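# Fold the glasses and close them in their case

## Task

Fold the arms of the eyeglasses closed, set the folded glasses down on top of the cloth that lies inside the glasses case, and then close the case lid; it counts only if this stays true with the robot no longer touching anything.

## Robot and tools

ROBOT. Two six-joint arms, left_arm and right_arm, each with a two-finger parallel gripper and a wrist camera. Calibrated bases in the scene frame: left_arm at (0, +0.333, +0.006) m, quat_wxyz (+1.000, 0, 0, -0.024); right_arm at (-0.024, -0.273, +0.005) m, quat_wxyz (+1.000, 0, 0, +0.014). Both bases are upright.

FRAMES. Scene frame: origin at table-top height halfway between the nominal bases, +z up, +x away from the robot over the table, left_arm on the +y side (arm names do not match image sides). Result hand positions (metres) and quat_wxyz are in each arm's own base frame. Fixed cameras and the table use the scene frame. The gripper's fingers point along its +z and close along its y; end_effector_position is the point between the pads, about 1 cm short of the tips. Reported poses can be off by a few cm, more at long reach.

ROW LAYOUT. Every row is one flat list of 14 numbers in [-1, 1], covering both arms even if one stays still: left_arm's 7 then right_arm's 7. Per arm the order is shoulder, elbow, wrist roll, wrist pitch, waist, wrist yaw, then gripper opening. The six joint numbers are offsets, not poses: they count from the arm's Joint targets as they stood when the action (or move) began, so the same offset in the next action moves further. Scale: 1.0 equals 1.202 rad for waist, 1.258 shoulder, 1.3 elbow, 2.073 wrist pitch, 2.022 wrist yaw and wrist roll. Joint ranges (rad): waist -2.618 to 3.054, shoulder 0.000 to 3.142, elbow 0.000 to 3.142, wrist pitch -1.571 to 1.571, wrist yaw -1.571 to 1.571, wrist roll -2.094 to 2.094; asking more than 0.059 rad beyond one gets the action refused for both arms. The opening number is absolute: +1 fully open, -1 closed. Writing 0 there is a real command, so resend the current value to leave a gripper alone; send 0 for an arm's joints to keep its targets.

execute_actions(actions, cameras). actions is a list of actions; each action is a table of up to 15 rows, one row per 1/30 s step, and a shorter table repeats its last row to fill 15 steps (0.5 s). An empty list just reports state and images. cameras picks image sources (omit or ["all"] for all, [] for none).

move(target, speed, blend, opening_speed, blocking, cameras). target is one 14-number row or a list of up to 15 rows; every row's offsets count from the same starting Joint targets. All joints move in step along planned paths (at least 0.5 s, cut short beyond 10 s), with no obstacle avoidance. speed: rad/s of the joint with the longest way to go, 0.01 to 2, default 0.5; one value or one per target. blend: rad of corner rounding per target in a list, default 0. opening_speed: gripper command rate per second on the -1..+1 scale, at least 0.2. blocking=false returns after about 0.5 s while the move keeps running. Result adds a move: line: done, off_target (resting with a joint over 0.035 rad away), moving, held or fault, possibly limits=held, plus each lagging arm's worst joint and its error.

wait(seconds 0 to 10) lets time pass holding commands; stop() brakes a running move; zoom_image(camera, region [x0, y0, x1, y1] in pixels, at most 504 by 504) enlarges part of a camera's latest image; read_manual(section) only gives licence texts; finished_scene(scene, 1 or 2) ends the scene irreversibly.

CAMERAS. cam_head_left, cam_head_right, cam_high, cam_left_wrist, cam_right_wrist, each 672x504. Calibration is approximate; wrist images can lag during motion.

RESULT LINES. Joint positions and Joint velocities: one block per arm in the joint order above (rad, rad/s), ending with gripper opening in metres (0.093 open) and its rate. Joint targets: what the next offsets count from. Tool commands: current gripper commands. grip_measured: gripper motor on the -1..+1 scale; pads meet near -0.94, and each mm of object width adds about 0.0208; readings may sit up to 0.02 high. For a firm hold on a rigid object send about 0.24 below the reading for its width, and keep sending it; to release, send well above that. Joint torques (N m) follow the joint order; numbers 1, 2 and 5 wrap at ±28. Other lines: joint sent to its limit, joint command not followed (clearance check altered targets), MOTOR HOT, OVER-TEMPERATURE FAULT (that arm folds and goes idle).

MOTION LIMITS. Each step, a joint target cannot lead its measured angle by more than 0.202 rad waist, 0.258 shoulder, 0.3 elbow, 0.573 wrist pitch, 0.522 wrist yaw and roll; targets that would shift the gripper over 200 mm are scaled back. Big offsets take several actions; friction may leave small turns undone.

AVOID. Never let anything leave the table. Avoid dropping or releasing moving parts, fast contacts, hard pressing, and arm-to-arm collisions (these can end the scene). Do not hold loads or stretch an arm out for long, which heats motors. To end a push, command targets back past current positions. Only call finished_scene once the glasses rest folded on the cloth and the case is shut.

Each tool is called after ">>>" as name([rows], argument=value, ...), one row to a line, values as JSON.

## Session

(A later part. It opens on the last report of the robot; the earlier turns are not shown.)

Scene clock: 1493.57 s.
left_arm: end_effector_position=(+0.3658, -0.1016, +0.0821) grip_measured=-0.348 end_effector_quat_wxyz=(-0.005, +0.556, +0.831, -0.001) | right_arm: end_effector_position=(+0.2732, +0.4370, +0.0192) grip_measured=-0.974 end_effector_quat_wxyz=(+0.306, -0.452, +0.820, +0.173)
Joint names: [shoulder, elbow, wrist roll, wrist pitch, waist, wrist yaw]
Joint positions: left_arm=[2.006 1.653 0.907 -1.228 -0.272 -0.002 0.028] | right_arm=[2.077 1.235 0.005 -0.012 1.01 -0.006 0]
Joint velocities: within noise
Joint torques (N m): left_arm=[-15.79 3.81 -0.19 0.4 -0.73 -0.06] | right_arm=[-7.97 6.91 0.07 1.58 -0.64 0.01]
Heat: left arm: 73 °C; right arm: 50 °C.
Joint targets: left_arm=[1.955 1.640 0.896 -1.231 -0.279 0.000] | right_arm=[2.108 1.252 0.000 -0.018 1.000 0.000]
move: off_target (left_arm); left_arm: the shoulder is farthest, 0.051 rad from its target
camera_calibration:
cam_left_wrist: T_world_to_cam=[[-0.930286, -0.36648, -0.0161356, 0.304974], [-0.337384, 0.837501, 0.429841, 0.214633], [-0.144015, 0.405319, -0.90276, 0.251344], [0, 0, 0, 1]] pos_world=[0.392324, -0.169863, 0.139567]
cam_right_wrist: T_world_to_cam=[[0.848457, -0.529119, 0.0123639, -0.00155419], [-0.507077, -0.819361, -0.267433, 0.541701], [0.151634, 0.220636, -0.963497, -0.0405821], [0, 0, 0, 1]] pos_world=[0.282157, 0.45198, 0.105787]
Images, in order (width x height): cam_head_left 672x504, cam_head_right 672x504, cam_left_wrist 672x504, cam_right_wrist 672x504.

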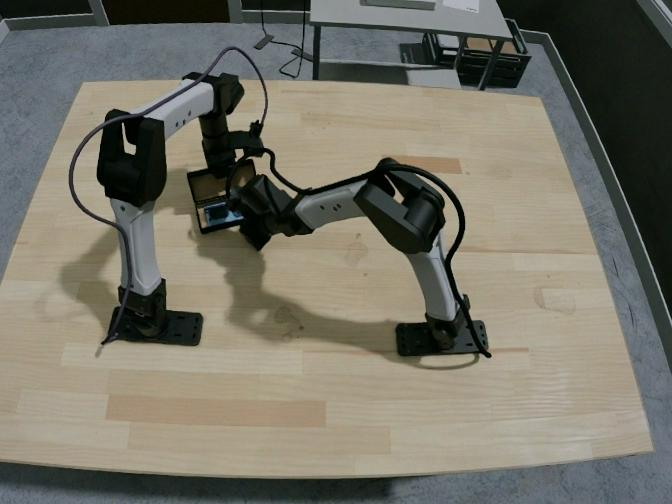

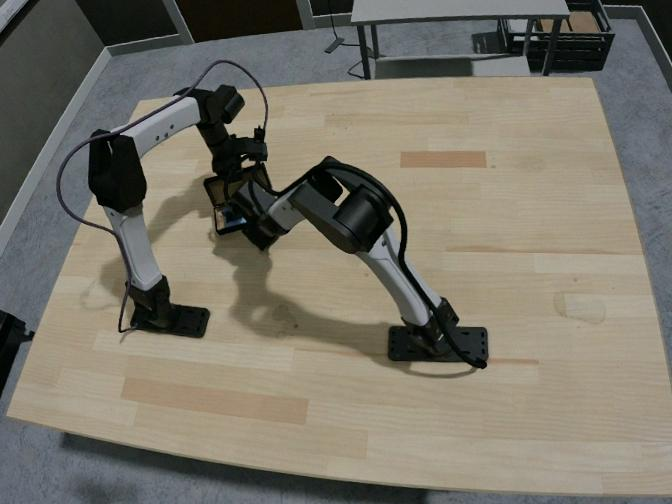

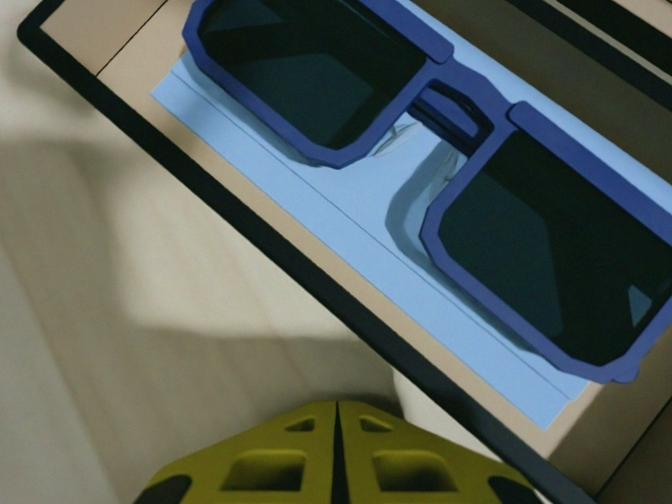

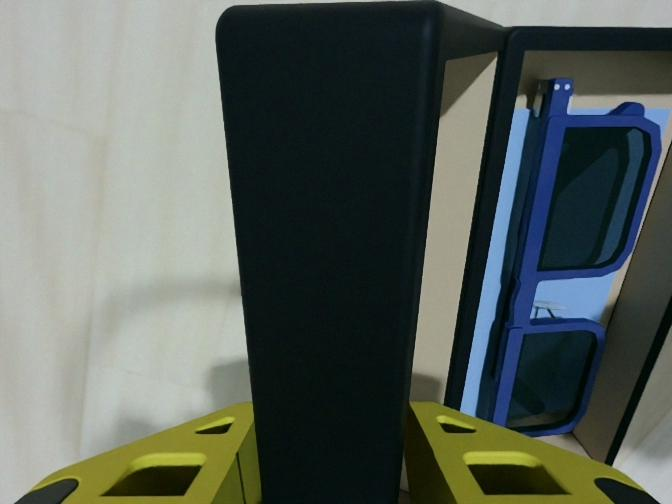

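>>> move(target=[-0.0755,-0.0985,-0.0277,0.0172,-0.0468,0,-0.35,0,0,0,0,0,0,-1], speed=0.1)

>>> zoom_image(camera="cam_head_left", region=[170, 120, 290, 245])

Scene clock: 1520.90 s.
left_arm: end_effector_position=(+0.3393, -0.1117, +0.0878) grip_measured=-0.348 end_effector_quat_wxyz=(+0.002, +0.554, +0.832, +0.006) | right_arm: end_effector_position=(+0.2732, +0.4370, +0.0192) grip_measured=-0.974 end_effector_quat_wxyz=(+0.306, -0.452, +0.820, +0.173)
Joint names: [shoulder, elbow, wrist roll, wrist pitch, waist, wrist yaw]
Joint positions: left_arm=[1.901 1.529 0.852 -1.192 -0.323 -0.01 0.028] | right_arm=[2.077 1.235 0.005 -0.012 1.01 -0.006 0]
Joint velocities: within noise
Joint torques (N m): left_arm=[-13.79 3.64 -0.19 0.44 -1.2 0.03] | right_arm=[-7.99 6.93 0.07 1.58 -0.62 0.01]
Heat: left arm: 75 °C; right arm: 52 °C. Fold the left arm in close to its base, or ease its load, before you think long.
Joint targets: left_arm=[1.860 1.513 0.840 -1.195 -0.335 0.000] | right_arm=[2.108 1.252 0.000 -0.018 1.000 0.000]
MOTOR HOT: the shoulder of the left arm reports 75 °C; the controller's stop level is 90 °C. To cool a motor, set the load down, stop pushing, or move to a pose that needs little force.
move: off_target (left_arm); left_arm: the shoulder is farthest, 0.041 rad from its target
camera_calibration:
cam_left_wrist: T_world_to_cam=[[-0.928406, -0.369936, -0.0347846, 0.277379], [-0.348627, 0.834874, 0.425962, 0.215585], [-0.128538, 0.407593, -0.904072, 0.251932], [0, 0, 0, 1]] pos_world=[0.365062, -0.18006, 0.145582]
cam_right_wrist: T_world_to_cam=[[0.848457, -0.529119, 0.0123639, -0.00155419], [-0.507077, -0.819361, -0.267433, 0.541701], [0.151634, 0.220636, -0.963497, -0.0405821], [0, 0, 0, 1]] pos_world=[0.282157, 0.45198, 0.105787]

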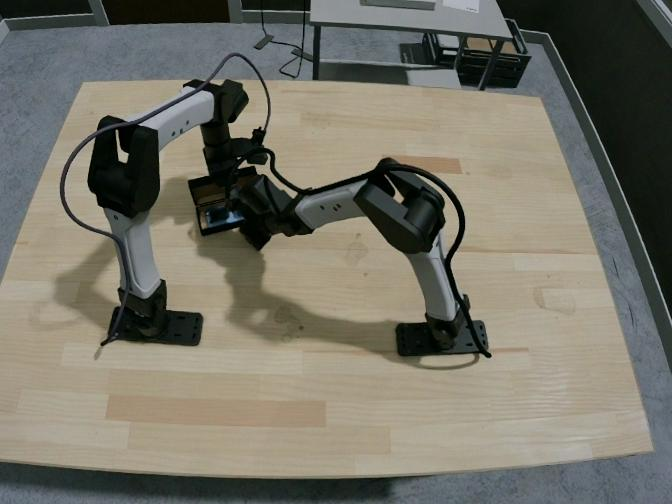

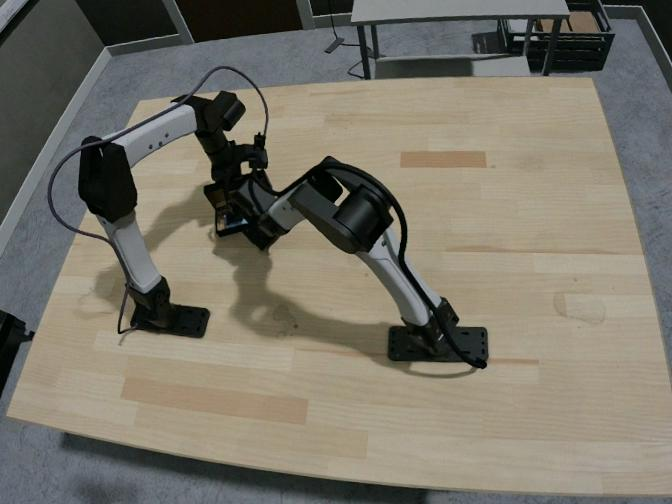

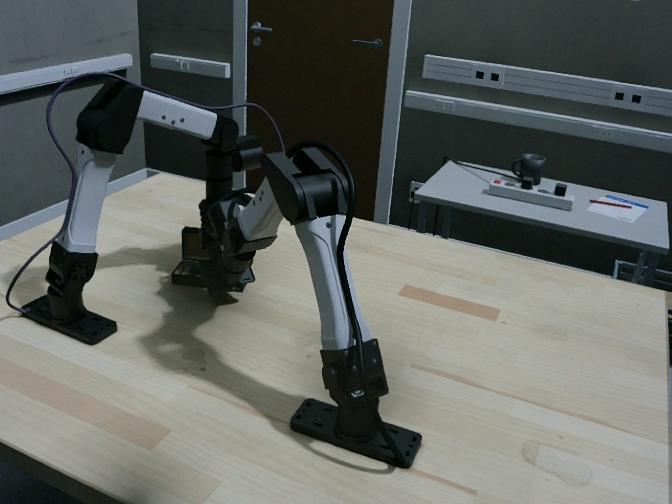

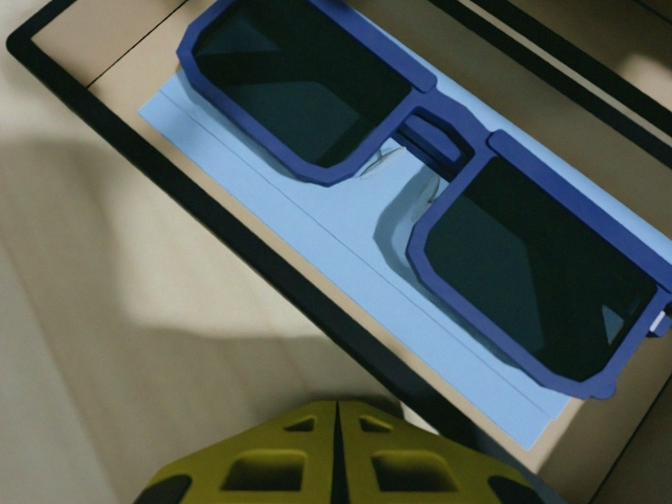

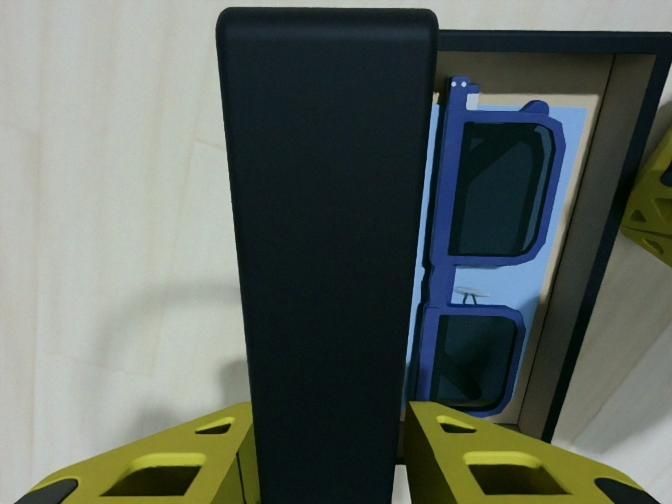

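Scaled by 4.032 from the camera's 672x504 image, which has a finer 960x720 frame.

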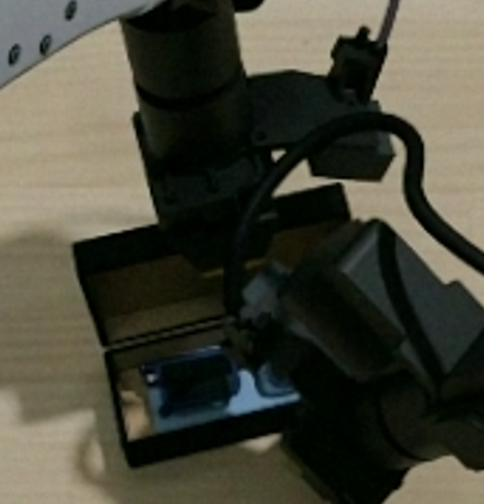

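>>> move(target=[-0.0715,-0.1028,-0.0346,0.02,-0.0578,0,-0.35,0,0,0,0,0,0,-1], speed=0.12, cameras=["cam_head_left","cam_high","cam_right_wrist"])

>>> zoom_image(camera="cam_head_left", region=[170, 120, 290, 245])

Scene clock: 1539.37 s.
left_arm: end_effector_position=(+0.3274, -0.1153, +0.0912) grip_measured=-0.349 end_effector_quat_wxyz=(+0.030, +0.542, +0.839, +0.039) | right_arm: end_effector_position=(+0.2732, +0.4370, +0.0192) grip_measured=-0.974 end_effector_quat_wxyz=(+0.306, -0.452, +0.820, +0.173)
Joint names: [shoulder, elbow, wrist roll, wrist pitch, waist, wrist yaw]
Joint positions: left_arm=[1.798 1.405 0.779 -1.103 -0.37 -0.064 0.028] | right_arm=[2.077 1.235 0.005 -0.012 1.01 -0.006 0]
Joint velocities: within noise
Joint torques (N m): left_arm=[-11.56 2.8 -0.16 0.08 -2.89 0.51] | right_arm=[-7.99 6.91 0.03 1.58 -0.61 0.01]
Heat: left arm: 74 °C; right arm: 53 °C. Fold the left arm in close to its base, or ease its load, before you think long.
Joint targets: left_arm=[1.770 1.379 0.770 -1.154 -0.404 0.000] | right_arm=[2.108 1.252 0.000 -0.018 1.000 0.000]
MOTOR HOT: still on. The shoulder of the left arm reports 74 °C.
move: off_target (left_arm); left_arm: the wrist yaw is farthest, 0.064 rad from its target
camera_calibration:
cam_right_wrist: T_world_to_cam=[[0.848756, -0.528629, 0.0128658, -0.00185994], [-0.506492, -0.819723, -0.267434, 0.541699], [0.151919, 0.220469, -0.96349, -0.0405875], [0, 0, 0, 1]] pos_world=[0.282111, 0.452008, 0.105787]
Images, in order (width x height): cam_head_left 672x504, cam_high 672x504, cam_right_wrist 672x504.

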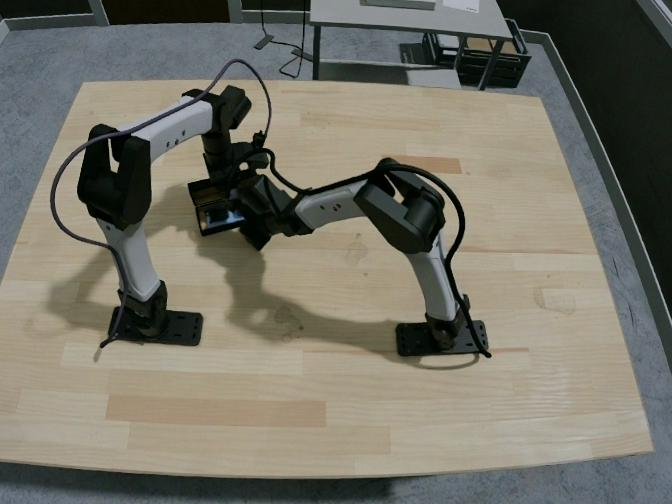

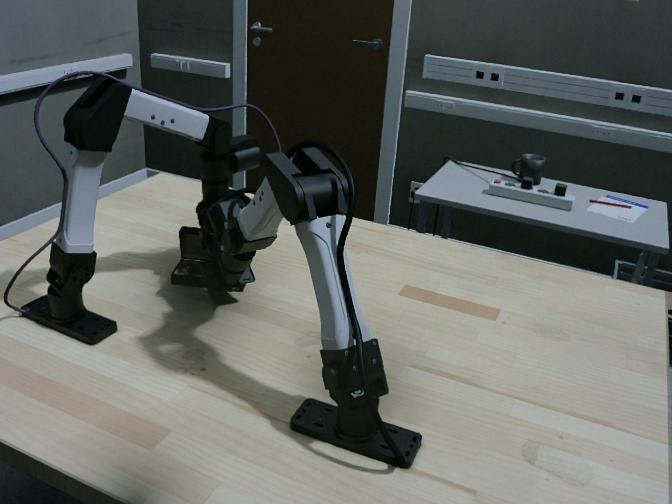

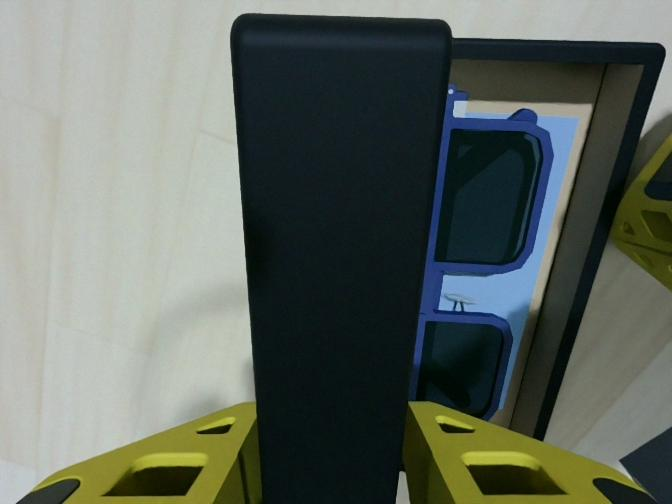

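Scaled by 4.032 from the camera's 672x504 image, which has a finer 960x720 frame.

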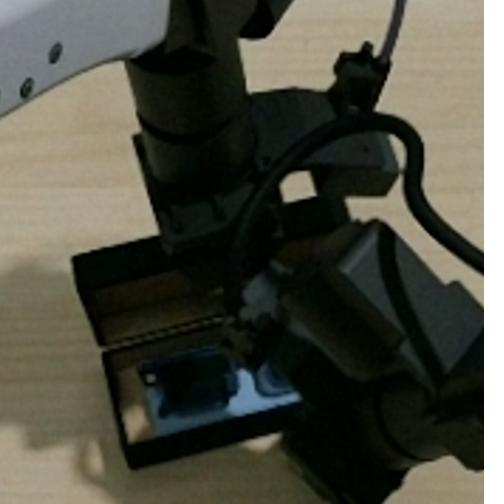

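>>> move([
  [-0.278,0,0,0,0,0,-0.35,0,0,0,0,0,0,-1],
  [-0.6121,-0.8685,-0.3808,0.822,0.2529,0,-0.35,0,0,-0.7764,0,0,0,-1],
], speed=0.5)

>>> zoom_image(camera="cam_head_left", region=[170, 120, 290, 245])

Scene clock: 1570.03 s.
left_arm: end_effector_position=(+0.3351, -0.0338, +0.1583) grip_measured=-0.349 end_effector_quat_wxyz=(+0.620, +0.042, +0.783, -0.025) | right_arm: end_effector_position=(+0.2718, +0.4387, +0.0175) grip_measured=-0.974 end_effector_quat_wxyz=(-0.341, +0.899, -0.259, +0.088)
Joint names: [shoulder, elbow, wrist roll, wrist pitch, waist, wrist yaw]
Joint positions: left_arm=[1.018 0.262 0.011 0.525 -0.107 -0.013 0.028] | right_arm=[2.082 1.235 -1.564 -0.005 1.01 -0.017 0]
Joint velocities: within noise
Joint torques (N m): left_arm=[-3.74 4.67 -0.19 2.63 0.31 0.01] | right_arm=[-8.43 6.83 0.11 1.44 -0.66 0.06]
Heat: left arm: 64 °C; right arm: 55 °C.
Joint targets: left_arm=[1.000 0.250 0.000 0.550 -0.101 0.001] | right_arm=[2.108 1.252 -1.570 -0.018 1.000 0.000]
MOTOR HOT: cleared for the motors of the left arm.
move: done
camera_calibration:
cam_left_wrist: T_world_to_cam=[[-0.0781891, -0.996323, -0.0350319, -0.00129464], [-0.614858, 0.0758535, -0.784982, 0.374276], [0.784753, -0.0398374, -0.618528, -0.0830393], [0, 0, 0, 1]] pos_world=[0.295191, -0.0329881, 0.242393]
cam_right_wrist: T_world_to_cam=[[0.388001, 0.634324, 0.668647, -0.396172], [0.624885, -0.714326, 0.315052, 0.177962], [0.677477, 0.295587, -0.673538, -0.223295], [0, 0, 0, 1]] pos_world=[0.193786, 0.444427, 0.0584347]

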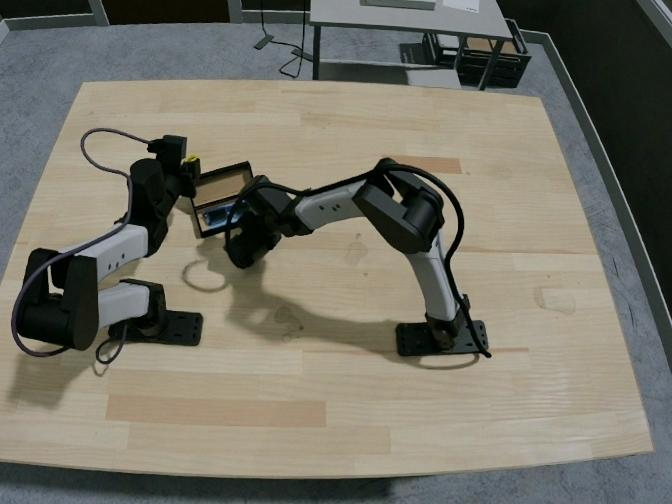

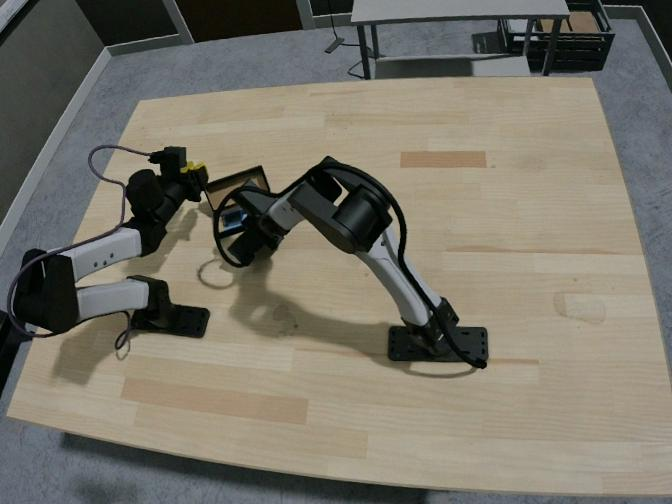

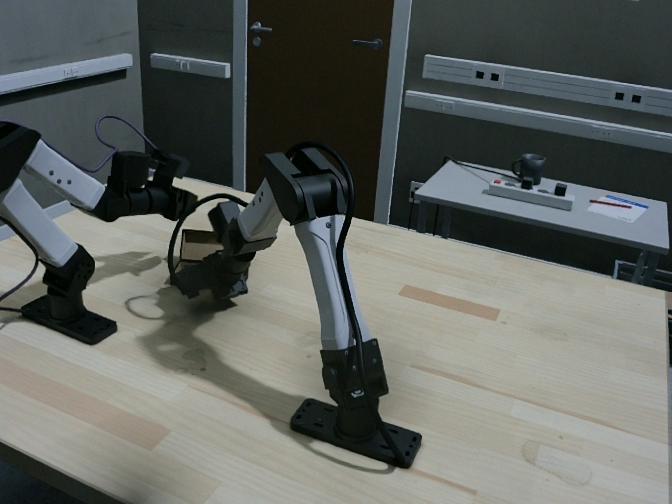

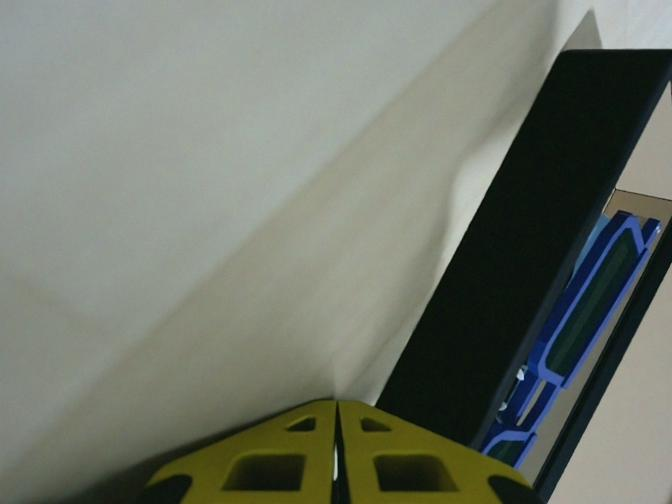

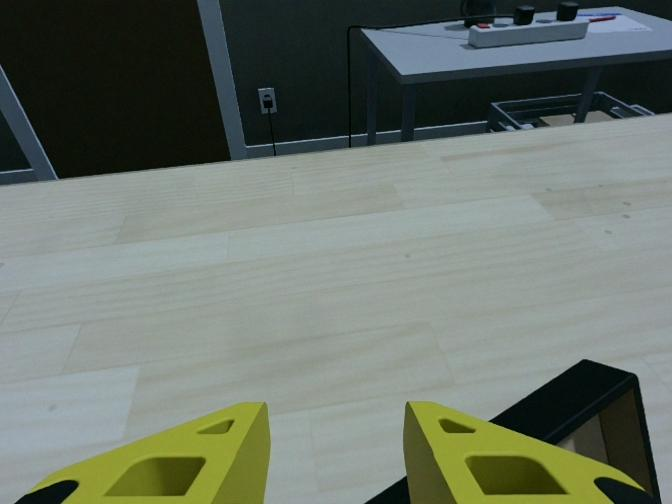

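Scaled by 4.032 from the camera's 672x504 image, which has a finer 960x720 frame.

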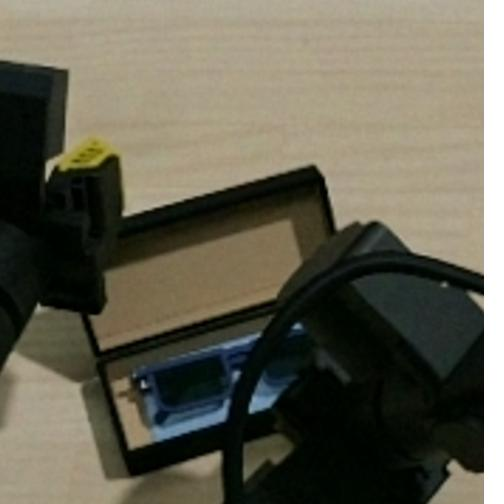

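>>> move(target=[0.3975,0.7308,0.2473,-0.5548,-0.0408,0,-0.2,0,0,0,0,0,0,-1], speed=0.9, cameras=[])

Scene clock: 1632.47 s.
left_arm: end_effector_position=(+0.3923, -0.0545, +0.1632) grip_measured=-0.202 end_effector_quat_wxyz=(+0.314, +0.293, +0.901, +0.061) | right_arm: end_effector_position=(+0.2718, +0.4387, +0.0175) grip_measured=-0.974 end_effector_quat_wxyz=(-0.341, +0.900, -0.259, +0.088)
Joint names: [shoulder, elbow, wrist roll, wrist pitch, waist, wrist yaw]
Joint positions: left_arm=[1.486 1.164 0.49 -0.596 -0.144 -0.013 0.036] | right_arm=[2.082 1.235 -1.564 -0.005 1.01 -0.017 0]
Joint velocities: within noise
Joint torques (N m): left_arm=[-5.34 8.8 0.03 1.74 -0.73 0.04] | right_arm=[-8.44 6.84 0.12 1.45 -0.65 0.06]
Heat: left arm: 49 °C; right arm: 59 °C.
Joint targets: left_arm=[1.500 1.200 0.500 -0.600 -0.150 0.001] | right_arm=[2.108 1.252 -1.570 -0.018 1.000 0.000]
move: off_target (left_arm); left_arm: the elbow is farthest, 0.036 rad from its target
No camera images: "cameras" was empty.

>>> move([
  [0.3418,0.3977,0.2428,-0.3657,-0.0283,0,-0.2,0,0,0,0,0,0,-1],
  [0.3529,0.2562,0.2428,-0.2701,-0.0283,0,-0.2,0,0,0,0,0,0,-1],
], speed=[0.6,0.2], cameras=["cam_right_wrist","cam_head_left"])

Scene clock: 1642.67 s.
left_arm: end_effector_position=(+0.3595, -0.0623, +0.0822) grip_measured=-0.202 end_effector_quat_wxyz=(+0.003, +0.547, +0.837, +0.008) | right_arm: end_effector_position=(+0.2718, +0.4387, +0.0175) grip_measured=-0.974 end_effector_quat_wxyz=(-0.341, +0.900, -0.259, +0.089)
Joint names: [shoulder, elbow, wrist roll, wrist pitch, waist, wrist yaw]
Joint positions: left_arm=[1.928 1.544 0.981 -1.175 -0.177 -0.013 0.036] | right_arm=[2.082 1.235 -1.565 -0.005 1.01 -0.017 0]
Joint velocities: within noise
Joint torques (N m): left_arm=[-8.49 3.95 0.02 0.67 -0.69 0.06] | right_arm=[-8.43 6.84 0.11 1.45 -0.66 0.06]
Heat: left arm: 49 °C; right arm: 59 °C.
Joint targets: left_arm=[1.944 1.533 0.991 -1.160 -0.184 0.001] | right_arm=[2.108 1.252 -1.570 -0.018 1.000 0.000]
move: done
camera_calibration:
cam_right_wrist: T_world_to_cam=[[0.38702, 0.634914, 0.668655, -0.396164], [0.625295, -0.713667, 0.315731, 0.177549], [0.677659, 0.295912, -0.673212, -0.223492], [0, 0, 0, 1]] pos_world=[0.193755, 0.444375, 0.0583819]
Images, in order (width x height): cam_head_left 672x504, cam_right_wrist 672x504.

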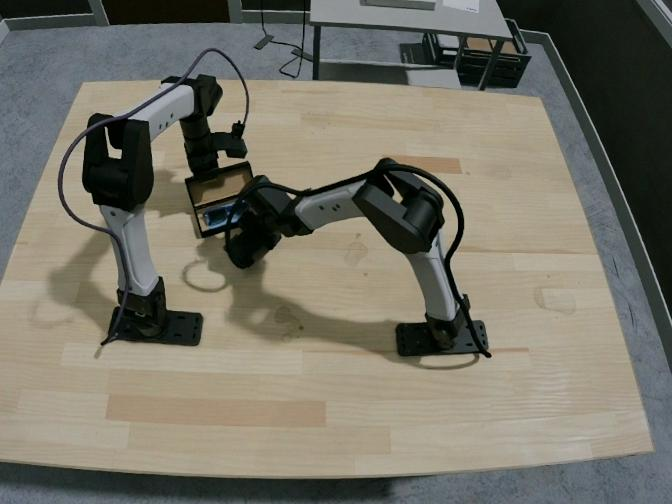

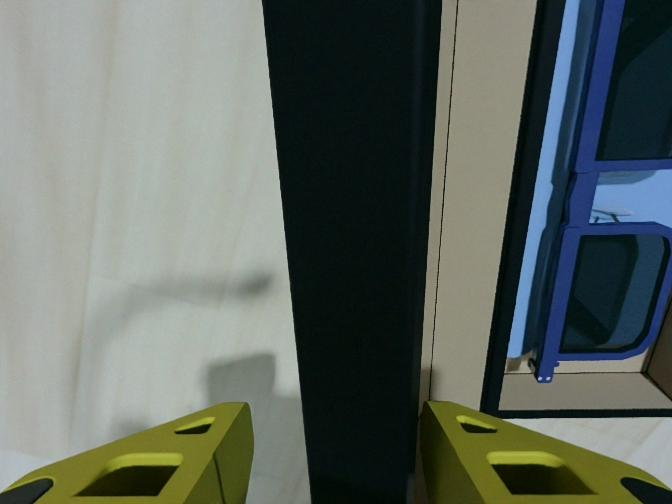

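>>> move([
  [-0.1224,-0.0905,-0.0309,-0.0035,-0.052,0,-0.35,0,0,0,0,0,0,-1],
  [-0.3521,-0.3489,-0.1028,0.1372,-0.1986,-0.1254,-0.35,0,0,0,0,0,0,-1],
], speed=0.18, blend=0.03, opening_speed=0.5)

>>> zoom_image(camera="cam_head_left", region=[150, 120, 290, 245])

Scene clock: 1654.57 s.
left_arm: end_effector_position=(+0.3038, -0.0884, +0.0956) grip_measured=-0.348 end_effector_quat_wxyz=(+0.092, +0.548, +0.819, +0.142) | right_arm: end_effector_position=(+0.2718, +0.4387, +0.0175) grip_measured=-0.974 end_effector_quat_wxyz=(-0.341, +0.900, -0.259, +0.089)
Joint names: [shoulder, elbow, wrist roll, wrist pitch, waist, wrist yaw]
Joint positions: left_arm=[1.536 1.092 0.795 -0.889 -0.414 -0.247 0.028] | right_arm=[2.082 1.235 -1.565 -0.005 1.01 -0.017 0]
Joint velocities: within noise
Joint torques (N m): left_arm=[-9.94 4.12 -0.21 1.12 -0.84 -0.3] | right_arm=[-8.43 6.84 0.12 1.45 -0.65 0.06]
Heat: left arm: 51 °C; right arm: 59 °C.
Joint targets: left_arm=[1.501 1.079 0.784 -0.875 -0.422 -0.253] | right_arm=[2.108 1.252 -1.570 -0.018 1.000 0.000]
move: done
camera_calibration:
cam_left_wrist: T_world_to_cam=[[-0.870117, -0.341379, -0.355468, 0.268733], [-0.472496, 0.782934, 0.404675, 0.215507], [0.14016, 0.520072, -0.842544, 0.167352], [0, 0, 0, 1]] pos_world=[0.312199, -0.164023, 0.149317]
cam_right_wrist: T_world_to_cam=[[0.38702, 0.634914, 0.668655, -0.396164], [0.625295, -0.713667, 0.315731, 0.177549], [0.677659, 0.295912, -0.673212, -0.223492], [0, 0, 0, 1]] pos_world=[0.193755, 0.444375, 0.0583819]

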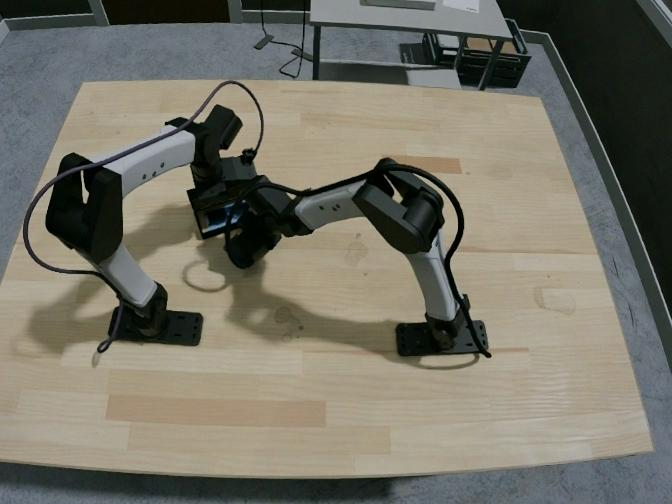

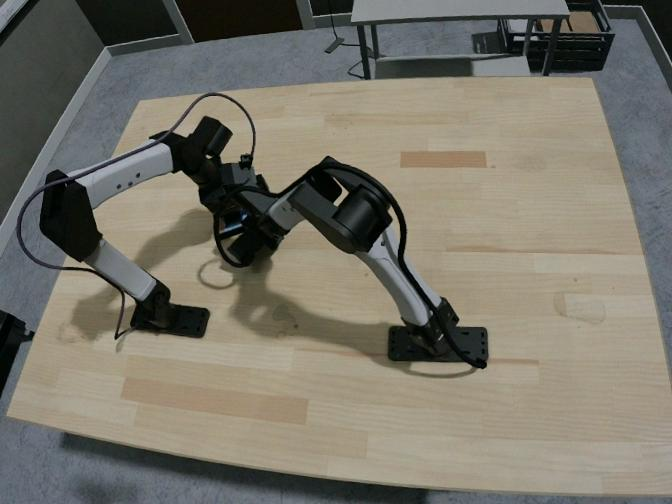

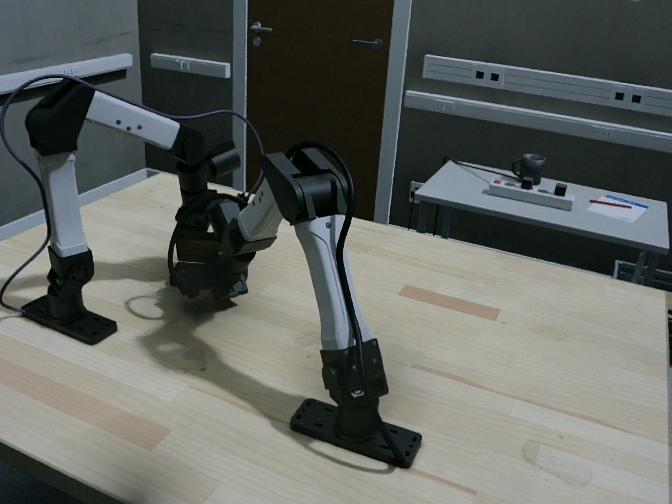

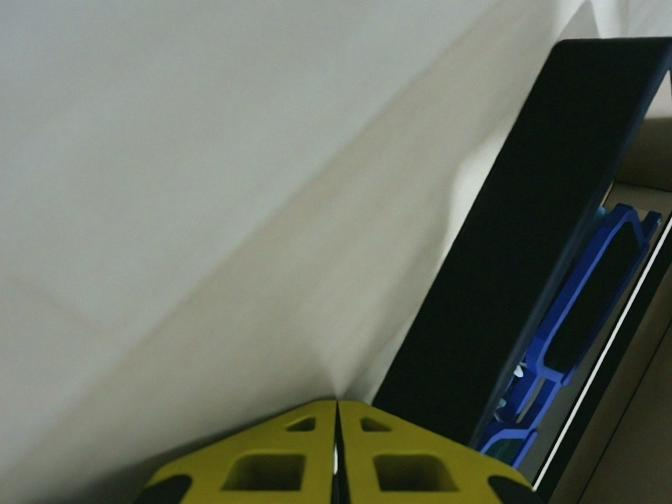

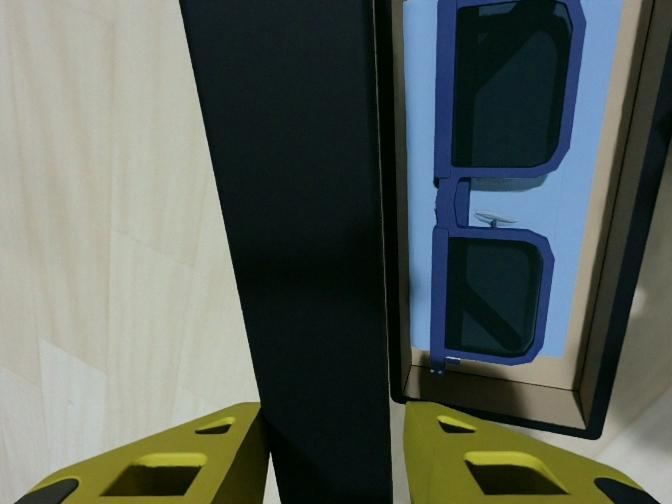

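Scaled by 3.600 from the camera's 672x504 image, which has a finer 960x720 frame.

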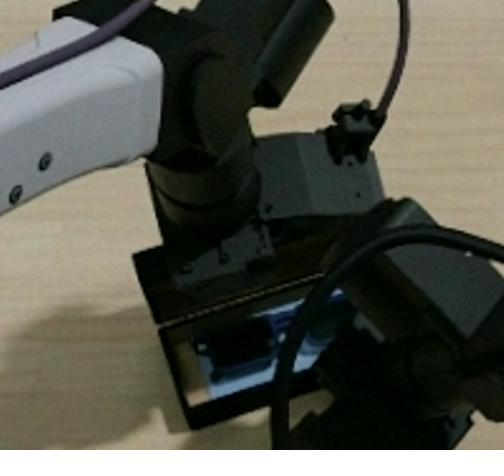

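>>> move([
  [0,0,0,0,0,0,-0.35,-0.1653,-0.1169,0,0.0087,-0.0832,0,-1],
  [0,0,0,0,0,0,-0.35,-0.4833,-0.3477,0,0.057,-0.4992,0,-1],
  [0,0,0,0,0,0,-0.35,-0.8808,-0.7708,0.7764,0.274,-0.832,0,-1],
], speed=0.7, blend=0.1, cameras=["cam_head_left","cam_high"])

>>> move(target=[-0.1343,-0.3035,-0.0959,0.1814,-0.2582,-0.2177,-0.35,0,0,0,0,0,0,-1], speed=0.15)

>>> zoom_image(camera="cam_head_right", region=[170, 120, 300, 245])

>>> zoom_image(camera="cam_high", region=[130, 190, 290, 310])

Scene clock: 1672.93 s.
left_arm: end_effector_position=(+0.3040, -0.0884, +0.0957) grip_measured=-0.348 end_effector_quat_wxyz=(+0.093, +0.547, +0.819, +0.143) | right_arm: end_effector_position=(+0.3370, +0.0037, +0.1626) grip_measured=-0.974 end_effector_quat_wxyz=(+0.628, -0.008, +0.778, +0.003)
Joint names: [shoulder, elbow, wrist roll, wrist pitch, waist, wrist yaw]
Joint positions: left_arm=[1.536 1.092 0.794 -0.889 -0.414 -0.248 0.028] | right_arm=[1.013 0.261 -0.007 0.539 0.007 -0.007 0]
Joint velocities: within noise
Joint torques (N m): left_arm=[-9.92 4.11 -0.19 1.14 -0.85 -0.27] | right_arm=[-3.33 5.44 0.22 2.28 -0.4 0.02]
Heat: left arm: 53 °C; right arm: 59 °C.
Joint targets: left_arm=[1.501 1.079 0.783 -0.876 -0.422 -0.253] | right_arm=[1.000 0.250 0.000 0.550 0.000 0.000]
move: done
Images, in order (width x height): cam_head_left 672x504, cam_high 672x504.

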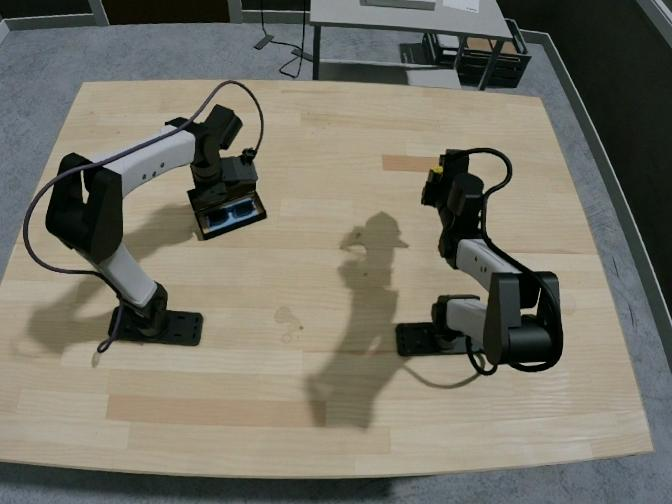

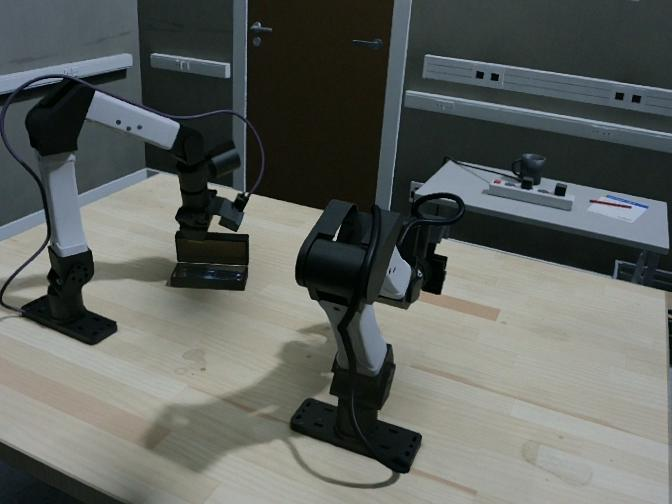

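Scene clock: 1676.40 s.
left_arm: end_effector_position=(+0.2739, -0.1022, +0.0782) grip_measured=-0.348 end_effector_quat_wxyz=(+0.202, +0.520, +0.768, +0.314) | right_arm: end_effector_position=(+0.3370, +0.0037, +0.1628) grip_measured=-0.974 end_effector_quat_wxyz=(+0.628, -0.008, +0.778, +0.003)
Joint names: [shoulder, elbow, wrist roll, wrist pitch, waist, wrist yaw]
Joint positions: left_arm=[1.36 0.697 0.602 -0.519 -0.726 -0.677 0.028] | right_arm=[1.013 0.261 -0.006 0.54 0.007 -0.007 0]
Joint velocities: within noise
Joint torques (N m): left_arm=[-7.25 4.04 -0.23 1.44 -0.72 -0.6] | right_arm=[-3.33 5.42 0.21 2.26 -0.39 0.02]
Heat: left arm: 53 °C; right arm: 57 °C.
Joint targets: left_arm=[1.332 0.685 0.590 -0.499 -0.733 -0.693] | right_arm=[1.000 0.250 0.000 0.550 0.000 0.000]
move: done
camera_calibration:
cam_left_wrist: T_world_to_cam=[[-0.663336, -0.240896, -0.708487, 0.213059], [-0.608248, 0.725078, 0.322949, 0.256854], [0.435912, 0.64516, -0.627495, 0.0790121], [0, 0, 0, 1]] pos_world=[0.263118, -0.185889, 0.117579]
cam_right_wrist: T_world_to_cam=[[0.00618551, -0.999725, 0.0226214, -0.00281079], [-0.612516, -0.0216692, -0.790161, 0.3751], [0.790434, -0.00896842, -0.612481, -0.087909], [0, 0, 0, 1]] pos_world=[0.299259, 0.00452971, 0.242611]

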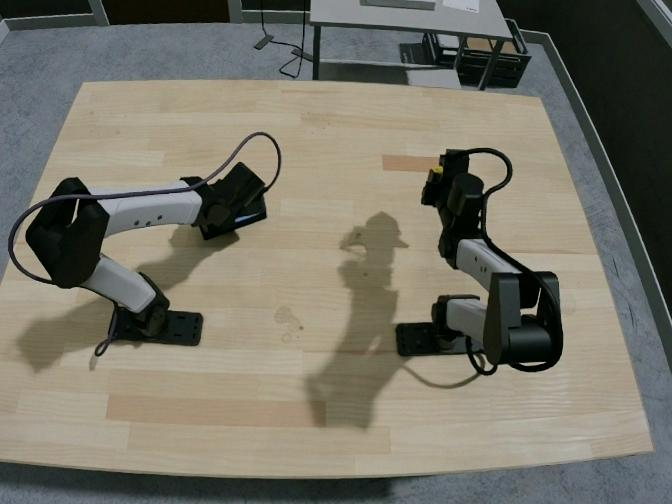

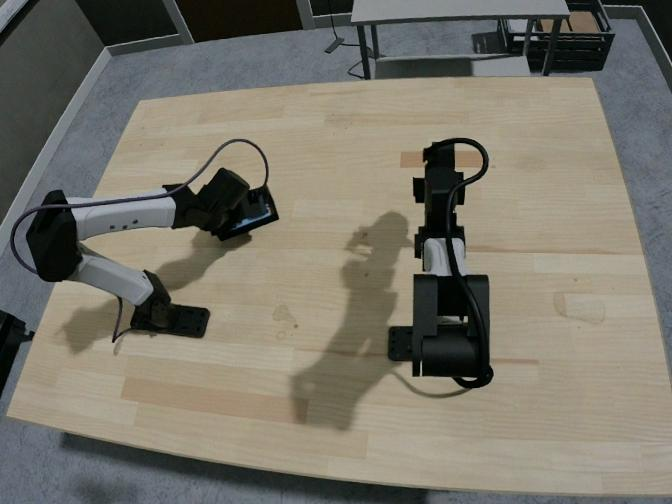

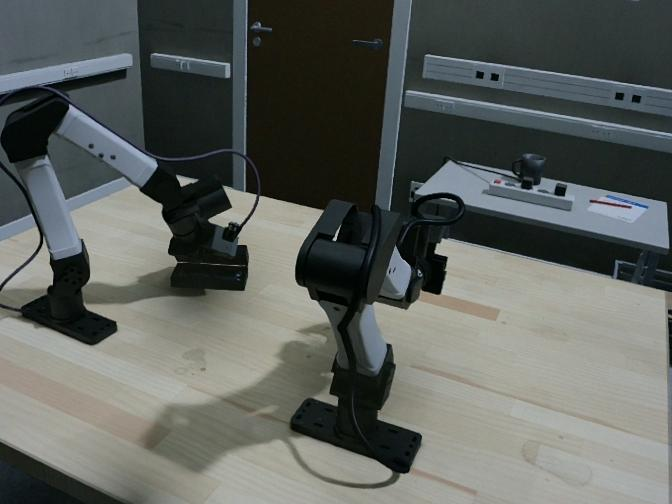

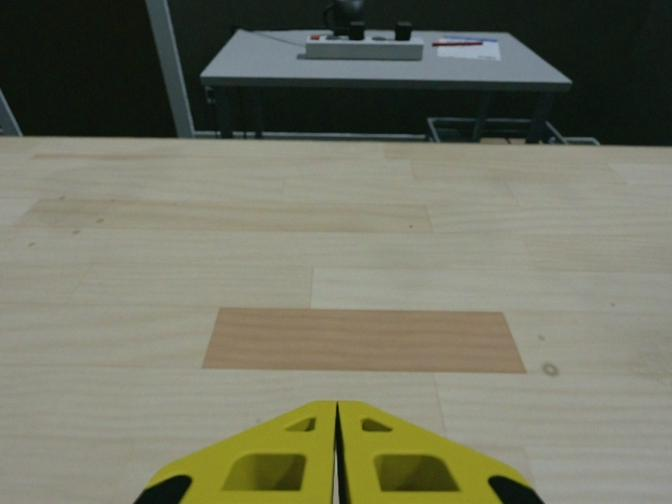

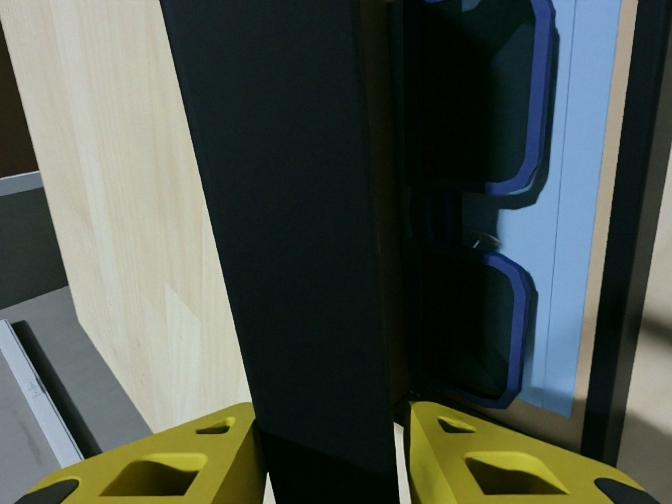

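Scaled by 3.877 from the camera's 672x504 image, which has a finer 960x720 frame.

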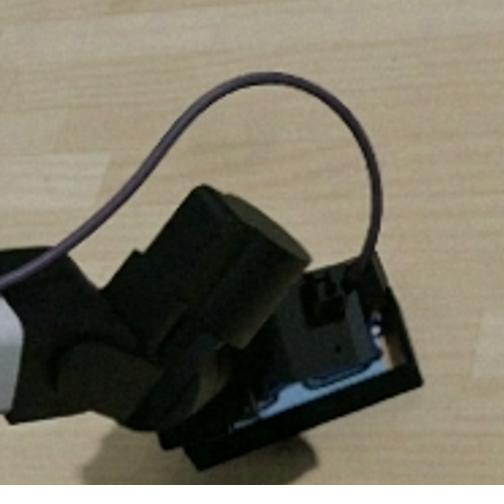

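Scaled by 3.150 from the camera's 672x504 image, which has a finer 960x720 frame.

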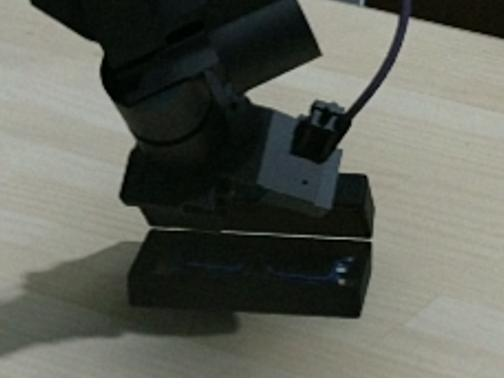

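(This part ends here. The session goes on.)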